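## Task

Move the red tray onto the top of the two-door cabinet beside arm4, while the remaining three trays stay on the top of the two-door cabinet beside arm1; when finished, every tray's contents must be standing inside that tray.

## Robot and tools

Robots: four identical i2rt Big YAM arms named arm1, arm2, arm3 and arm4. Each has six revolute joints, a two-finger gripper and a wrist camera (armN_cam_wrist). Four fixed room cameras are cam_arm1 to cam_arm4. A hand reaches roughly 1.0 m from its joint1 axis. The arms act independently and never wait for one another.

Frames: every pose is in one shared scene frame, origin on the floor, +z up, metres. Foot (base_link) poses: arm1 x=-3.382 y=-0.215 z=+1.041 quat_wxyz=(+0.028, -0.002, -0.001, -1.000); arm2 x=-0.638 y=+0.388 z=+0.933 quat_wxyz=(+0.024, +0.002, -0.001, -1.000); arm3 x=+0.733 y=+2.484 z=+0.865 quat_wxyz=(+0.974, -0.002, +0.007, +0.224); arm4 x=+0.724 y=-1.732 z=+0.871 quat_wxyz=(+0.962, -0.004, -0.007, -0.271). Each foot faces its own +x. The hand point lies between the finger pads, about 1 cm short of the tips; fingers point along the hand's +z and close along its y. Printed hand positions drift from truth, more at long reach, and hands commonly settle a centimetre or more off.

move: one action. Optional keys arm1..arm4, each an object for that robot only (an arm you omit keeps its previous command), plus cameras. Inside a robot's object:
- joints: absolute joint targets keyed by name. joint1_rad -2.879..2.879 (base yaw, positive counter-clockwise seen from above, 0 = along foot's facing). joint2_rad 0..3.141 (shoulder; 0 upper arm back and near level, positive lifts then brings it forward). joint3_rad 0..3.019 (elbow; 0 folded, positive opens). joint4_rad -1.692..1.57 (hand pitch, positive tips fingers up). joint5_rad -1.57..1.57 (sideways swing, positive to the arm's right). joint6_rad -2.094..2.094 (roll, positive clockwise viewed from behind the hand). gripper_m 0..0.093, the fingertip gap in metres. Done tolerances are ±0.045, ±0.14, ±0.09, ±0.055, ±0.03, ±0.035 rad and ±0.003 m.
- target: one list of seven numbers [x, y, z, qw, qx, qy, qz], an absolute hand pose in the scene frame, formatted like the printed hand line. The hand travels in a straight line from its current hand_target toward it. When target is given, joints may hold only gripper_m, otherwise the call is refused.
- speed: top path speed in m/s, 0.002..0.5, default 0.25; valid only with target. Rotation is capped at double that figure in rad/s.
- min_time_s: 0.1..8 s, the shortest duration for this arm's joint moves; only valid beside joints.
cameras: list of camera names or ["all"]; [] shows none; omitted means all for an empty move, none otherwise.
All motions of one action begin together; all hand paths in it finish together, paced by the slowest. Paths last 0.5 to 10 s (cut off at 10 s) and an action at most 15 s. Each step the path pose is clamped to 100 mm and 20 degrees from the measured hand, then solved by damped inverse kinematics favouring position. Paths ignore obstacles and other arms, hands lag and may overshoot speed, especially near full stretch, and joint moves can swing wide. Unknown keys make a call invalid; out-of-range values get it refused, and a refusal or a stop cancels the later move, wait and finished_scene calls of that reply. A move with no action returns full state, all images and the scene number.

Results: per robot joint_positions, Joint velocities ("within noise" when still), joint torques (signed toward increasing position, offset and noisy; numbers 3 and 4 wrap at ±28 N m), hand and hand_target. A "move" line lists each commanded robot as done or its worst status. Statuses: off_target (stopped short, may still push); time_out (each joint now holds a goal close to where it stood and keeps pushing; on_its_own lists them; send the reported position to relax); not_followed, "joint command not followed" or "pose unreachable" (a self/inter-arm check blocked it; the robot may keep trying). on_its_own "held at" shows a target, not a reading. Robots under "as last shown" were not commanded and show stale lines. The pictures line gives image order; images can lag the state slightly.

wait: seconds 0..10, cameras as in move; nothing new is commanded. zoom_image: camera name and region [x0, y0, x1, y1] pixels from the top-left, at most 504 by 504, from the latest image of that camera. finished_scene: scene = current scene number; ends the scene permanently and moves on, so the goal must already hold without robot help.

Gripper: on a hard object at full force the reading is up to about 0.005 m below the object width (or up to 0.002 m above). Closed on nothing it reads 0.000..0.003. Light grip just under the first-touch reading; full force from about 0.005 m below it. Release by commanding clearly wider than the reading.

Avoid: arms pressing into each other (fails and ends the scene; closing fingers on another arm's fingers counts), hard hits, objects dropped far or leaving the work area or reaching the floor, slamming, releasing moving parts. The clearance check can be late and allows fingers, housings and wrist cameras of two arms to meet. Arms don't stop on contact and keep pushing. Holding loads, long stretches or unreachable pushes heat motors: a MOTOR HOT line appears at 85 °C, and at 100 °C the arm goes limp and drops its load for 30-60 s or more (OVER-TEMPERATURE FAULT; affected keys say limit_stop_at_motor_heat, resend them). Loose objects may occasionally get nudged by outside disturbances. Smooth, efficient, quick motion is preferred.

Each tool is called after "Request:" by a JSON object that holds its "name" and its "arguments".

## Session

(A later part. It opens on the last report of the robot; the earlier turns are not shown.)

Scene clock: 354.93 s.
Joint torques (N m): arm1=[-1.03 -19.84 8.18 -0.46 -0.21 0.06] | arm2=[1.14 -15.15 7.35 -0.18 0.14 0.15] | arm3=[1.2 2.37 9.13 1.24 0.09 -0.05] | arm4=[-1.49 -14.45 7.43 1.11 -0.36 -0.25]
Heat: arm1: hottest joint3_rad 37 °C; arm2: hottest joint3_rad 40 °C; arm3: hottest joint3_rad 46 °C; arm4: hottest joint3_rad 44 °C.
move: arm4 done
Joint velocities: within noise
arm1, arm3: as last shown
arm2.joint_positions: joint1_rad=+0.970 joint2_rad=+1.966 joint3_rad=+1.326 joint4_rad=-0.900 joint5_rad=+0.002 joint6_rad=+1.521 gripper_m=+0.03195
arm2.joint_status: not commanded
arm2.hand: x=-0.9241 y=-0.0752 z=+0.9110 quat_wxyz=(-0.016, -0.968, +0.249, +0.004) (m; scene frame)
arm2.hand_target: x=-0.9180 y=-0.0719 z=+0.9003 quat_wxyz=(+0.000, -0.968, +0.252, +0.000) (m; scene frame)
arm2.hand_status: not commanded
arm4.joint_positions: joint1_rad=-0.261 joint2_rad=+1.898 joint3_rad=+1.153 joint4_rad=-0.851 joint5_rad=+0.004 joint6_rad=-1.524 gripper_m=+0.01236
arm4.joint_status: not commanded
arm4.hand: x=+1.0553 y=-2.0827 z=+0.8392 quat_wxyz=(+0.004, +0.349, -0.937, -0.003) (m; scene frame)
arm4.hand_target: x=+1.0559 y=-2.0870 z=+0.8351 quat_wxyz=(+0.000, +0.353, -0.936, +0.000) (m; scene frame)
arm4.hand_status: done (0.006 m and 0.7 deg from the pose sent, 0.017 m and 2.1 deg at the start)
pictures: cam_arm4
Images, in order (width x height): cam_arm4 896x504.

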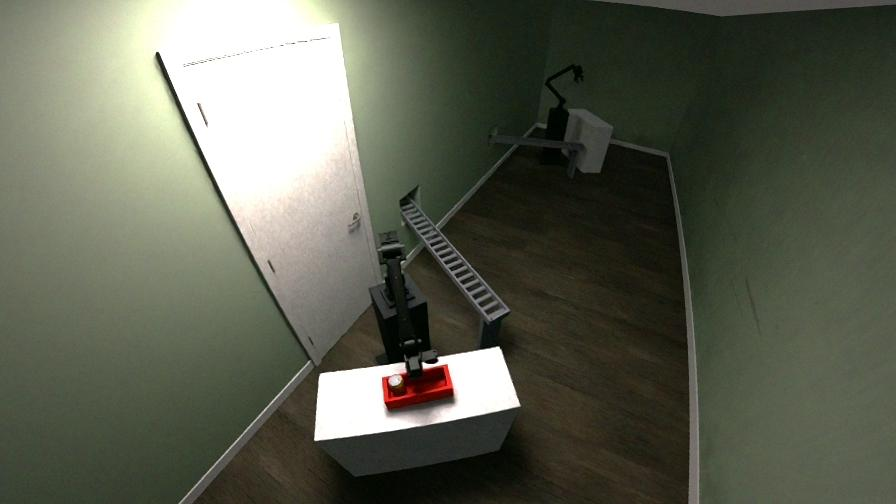

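Touching (torque −14.4). A bit lower, then release and lift.

Request:
{"name": "move", "arguments": {"arm4": {"target":[1.056,-2.087,0.822,0,-0.353,0.936,0],"speed":0.04}}}

Request:
{"name": "move", "arguments": {"arm4": {"joints":{"gripper_m":0.03}}}}

Request:
{"name": "move", "arguments": {"arm4": {"target":[1.055,-2.083,1.0,0,-0.353,0.936,0],"speed":0.2}, "cameras": ["cam_arm4","cam_arm1"]}}

Request:
{"name": "zoom_image", "arguments": {"camera": "cam_arm4", "region": [300, 320, 530, 480]}}

Scene clock: 358.30 s.
Joint torques (N m): arm1=[-0.97 -19.9 8.18 -0.42 -0.22 0.06] | arm2=[1.26 -14.97 7.38 -0.09 0.14 0.16] | arm3=[1.32 2.49 9.17 1.18 0.08 -0.06] | arm4=[-1.55 -14.62 6.97 1.36 -0.36 -0.21]
Heat: arm1: hottest joint3_rad 37 °C; arm2: hottest joint3_rad 40 °C; arm3: hottest joint3_rad 46 °C; arm4: hottest joint3_rad 44 °C.
move: arm4 done
Joint velocities: within noise
arm1, arm2, arm3: as last shown
arm4.joint_positions: joint1_rad=-0.261 joint2_rad=+1.913 joint3_rad=+1.150 joint4_rad=-0.829 joint5_rad=+0.004 joint6_rad=-1.524 gripper_m=+0.01236
arm4.joint_status: not commanded
arm4.hand: x=+1.0565 y=-2.0840 z=+0.8315 quat_wxyz=(+0.003, +0.349, -0.937, -0.001) (m; scene frame)
arm4.hand_target: x=+1.0559 y=-2.0869 z=+0.8223 quat_wxyz=(+0.000, +0.353, -0.936, +0.000) (m; scene frame)
arm4.hand_status: done (0.010 m and 0.6 deg from the pose sent, 0.018 m and 0.7 deg at the start)
pictures: none

Scene clock: 358.87 s.
Joint torques (N m): arm1=[-1.2 -19.9 8.21 -0.42 -0.23 0.05] | arm2=[1.38 -14.92 7.45 -0.12 0.13 0.18] | arm3=[1.08 2.49 9.06 1.14 0.09 -0.05] | arm4=[-1.14 -14.56 6.95 1.03 -0.25 -0.23]
Heat: arm1: hottest joint3_rad 37 °C; arm2: hottest joint3_rad 40 °C; arm3: hottest joint3_rad 46 °C; arm4: hottest joint3_rad 44 °C.
move: arm4 done
Joint velocities: within noise
arm1, arm2, arm3: as last shown
arm4.joint_positions: joint1_rad=-0.261 joint2_rad=+1.913 joint3_rad=+1.150 joint4_rad=-0.813 joint5_rad=+0.002 joint6_rad=-1.524 gripper_m=+0.02986
arm4.joint_status: all done
arm4.hand: x=+1.0594 y=-2.0864 z=+0.8314 quat_wxyz=(-0.001, +0.349, -0.937, +0.005) (m; scene frame)
arm4.hand_target: x=+1.0559 y=-2.0869 z=+0.8222 quat_wxyz=(+0.000, +0.353, -0.936, +0.000) (m; scene frame)
arm4.hand_status: not commanded
pictures: none

Scene clock: 360.57 s.
Joint torques (N m): arm1=[-0.85 -20.01 8.14 -0.44 -0.23 0.05] | arm2=[1.08 -14.68 7.36 -0.16 0.14 0.17] | arm3=[1.03 2.55 9.13 1.2 0.08 -0.06] | arm4=[-0.97 -13.98 12.71 0.14 -0.25 -0.16]
Heat: arm1: hottest joint3_rad 37 °C; arm2: hottest joint3_rad 39 °C; arm3: hottest joint3_rad 46 °C; arm4: hottest joint3_rad 44 °C.
move: arm4 off_target
Joint velocities: within noise
arm1.joint_positions: joint1_rad=-1.671 joint2_rad=+1.981 joint3_rad=+1.418 joint4_rad=-1.034 joint5_rad=+0.006 joint6_rad=-1.594 gripper_m=+0.02988
arm1.joint_status: not commanded
arm1.hand: x=-3.3561 y=+0.3363 z=+1.0382 quat_wxyz=(-0.014, -1.000, +0.011, -0.001) (m; scene frame)
arm1.hand_target: x=-3.3551 y=+0.3506 z=+1.0503 quat_wxyz=(+0.000, -1.000, +0.012, +0.000) (m; scene frame)
arm1.hand_status: not commanded
arm2: as last shown
arm3.joint_positions: joint1_rad=-0.423 joint2_rad=+0.637 joint3_rad=+1.333 joint4_rad=-1.526 joint5_rad=+0.222 joint6_rad=+0.654 gripper_m=+0.09396
arm3.joint_status: not commanded
arm3.hand: x=+0.9557 y=+2.4547 z=+1.3375 quat_wxyz=(-0.369, -0.322, -0.872, -0.018) (m; scene frame)
arm3.hand_target: x=+0.9552 y=+2.4547 z=+1.3503 quat_wxyz=(-0.382, -0.321, -0.866, -0.024) (m; scene frame)
arm3.hand_status: not commanded
arm4.joint_positions: joint1_rad=-0.261 joint2_rad=+1.674 joint3_rad=+1.282 joint4_rad=-1.229 joint5_rad=+0.002 joint6_rad=-1.524 gripper_m=+0.02995
arm4.joint_status: not commanded
arm4.hand: x=+1.0448 y=-2.0710 z=+0.9851 quat_wxyz=(+0.008, +0.349, -0.937, -0.015) (m; scene frame)
arm4.hand_target: x=+1.0545 y=-2.0825 z=+1.0001 quat_wxyz=(+0.000, +0.353, -0.936, +0.000) (m; scene frame)
arm4.hand_status: off_target (0.022 m and 2.0 deg from the pose sent, 0.169 m and 0.8 deg at the start)
pictures: cam_arm1, cam_arm4
Images, in order (width x height): cam_arm1 896x504, cam_arm4 896x504.

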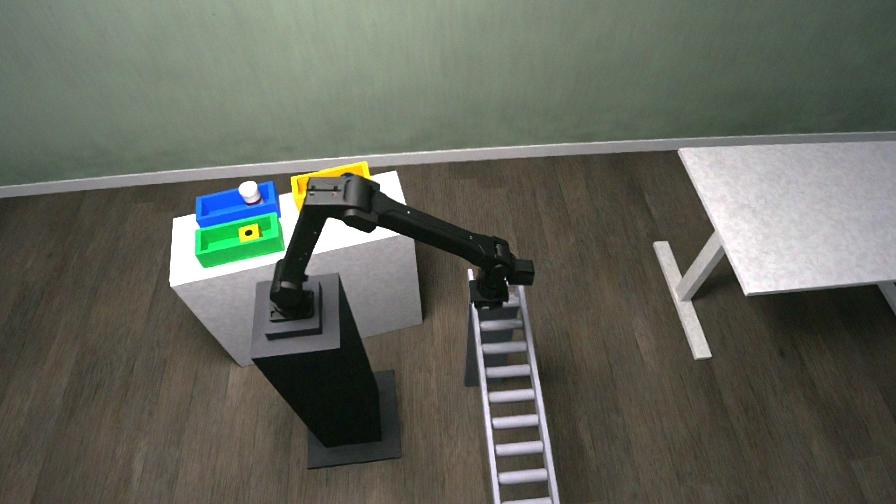

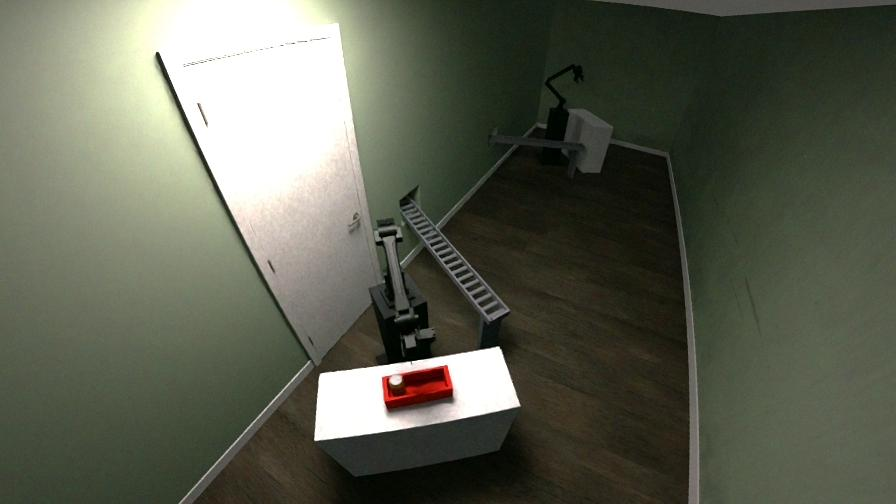

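Scaled by 2.191 from the camera's 896x504 image, which has a finer 1280x720 frame.

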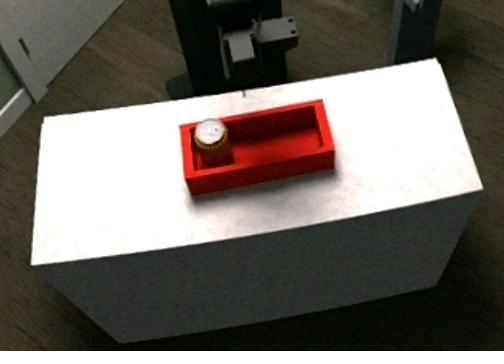

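Request:
{"name": "finished_scene", "arguments": {"scene": 2}}

The scene is finished: the task was done.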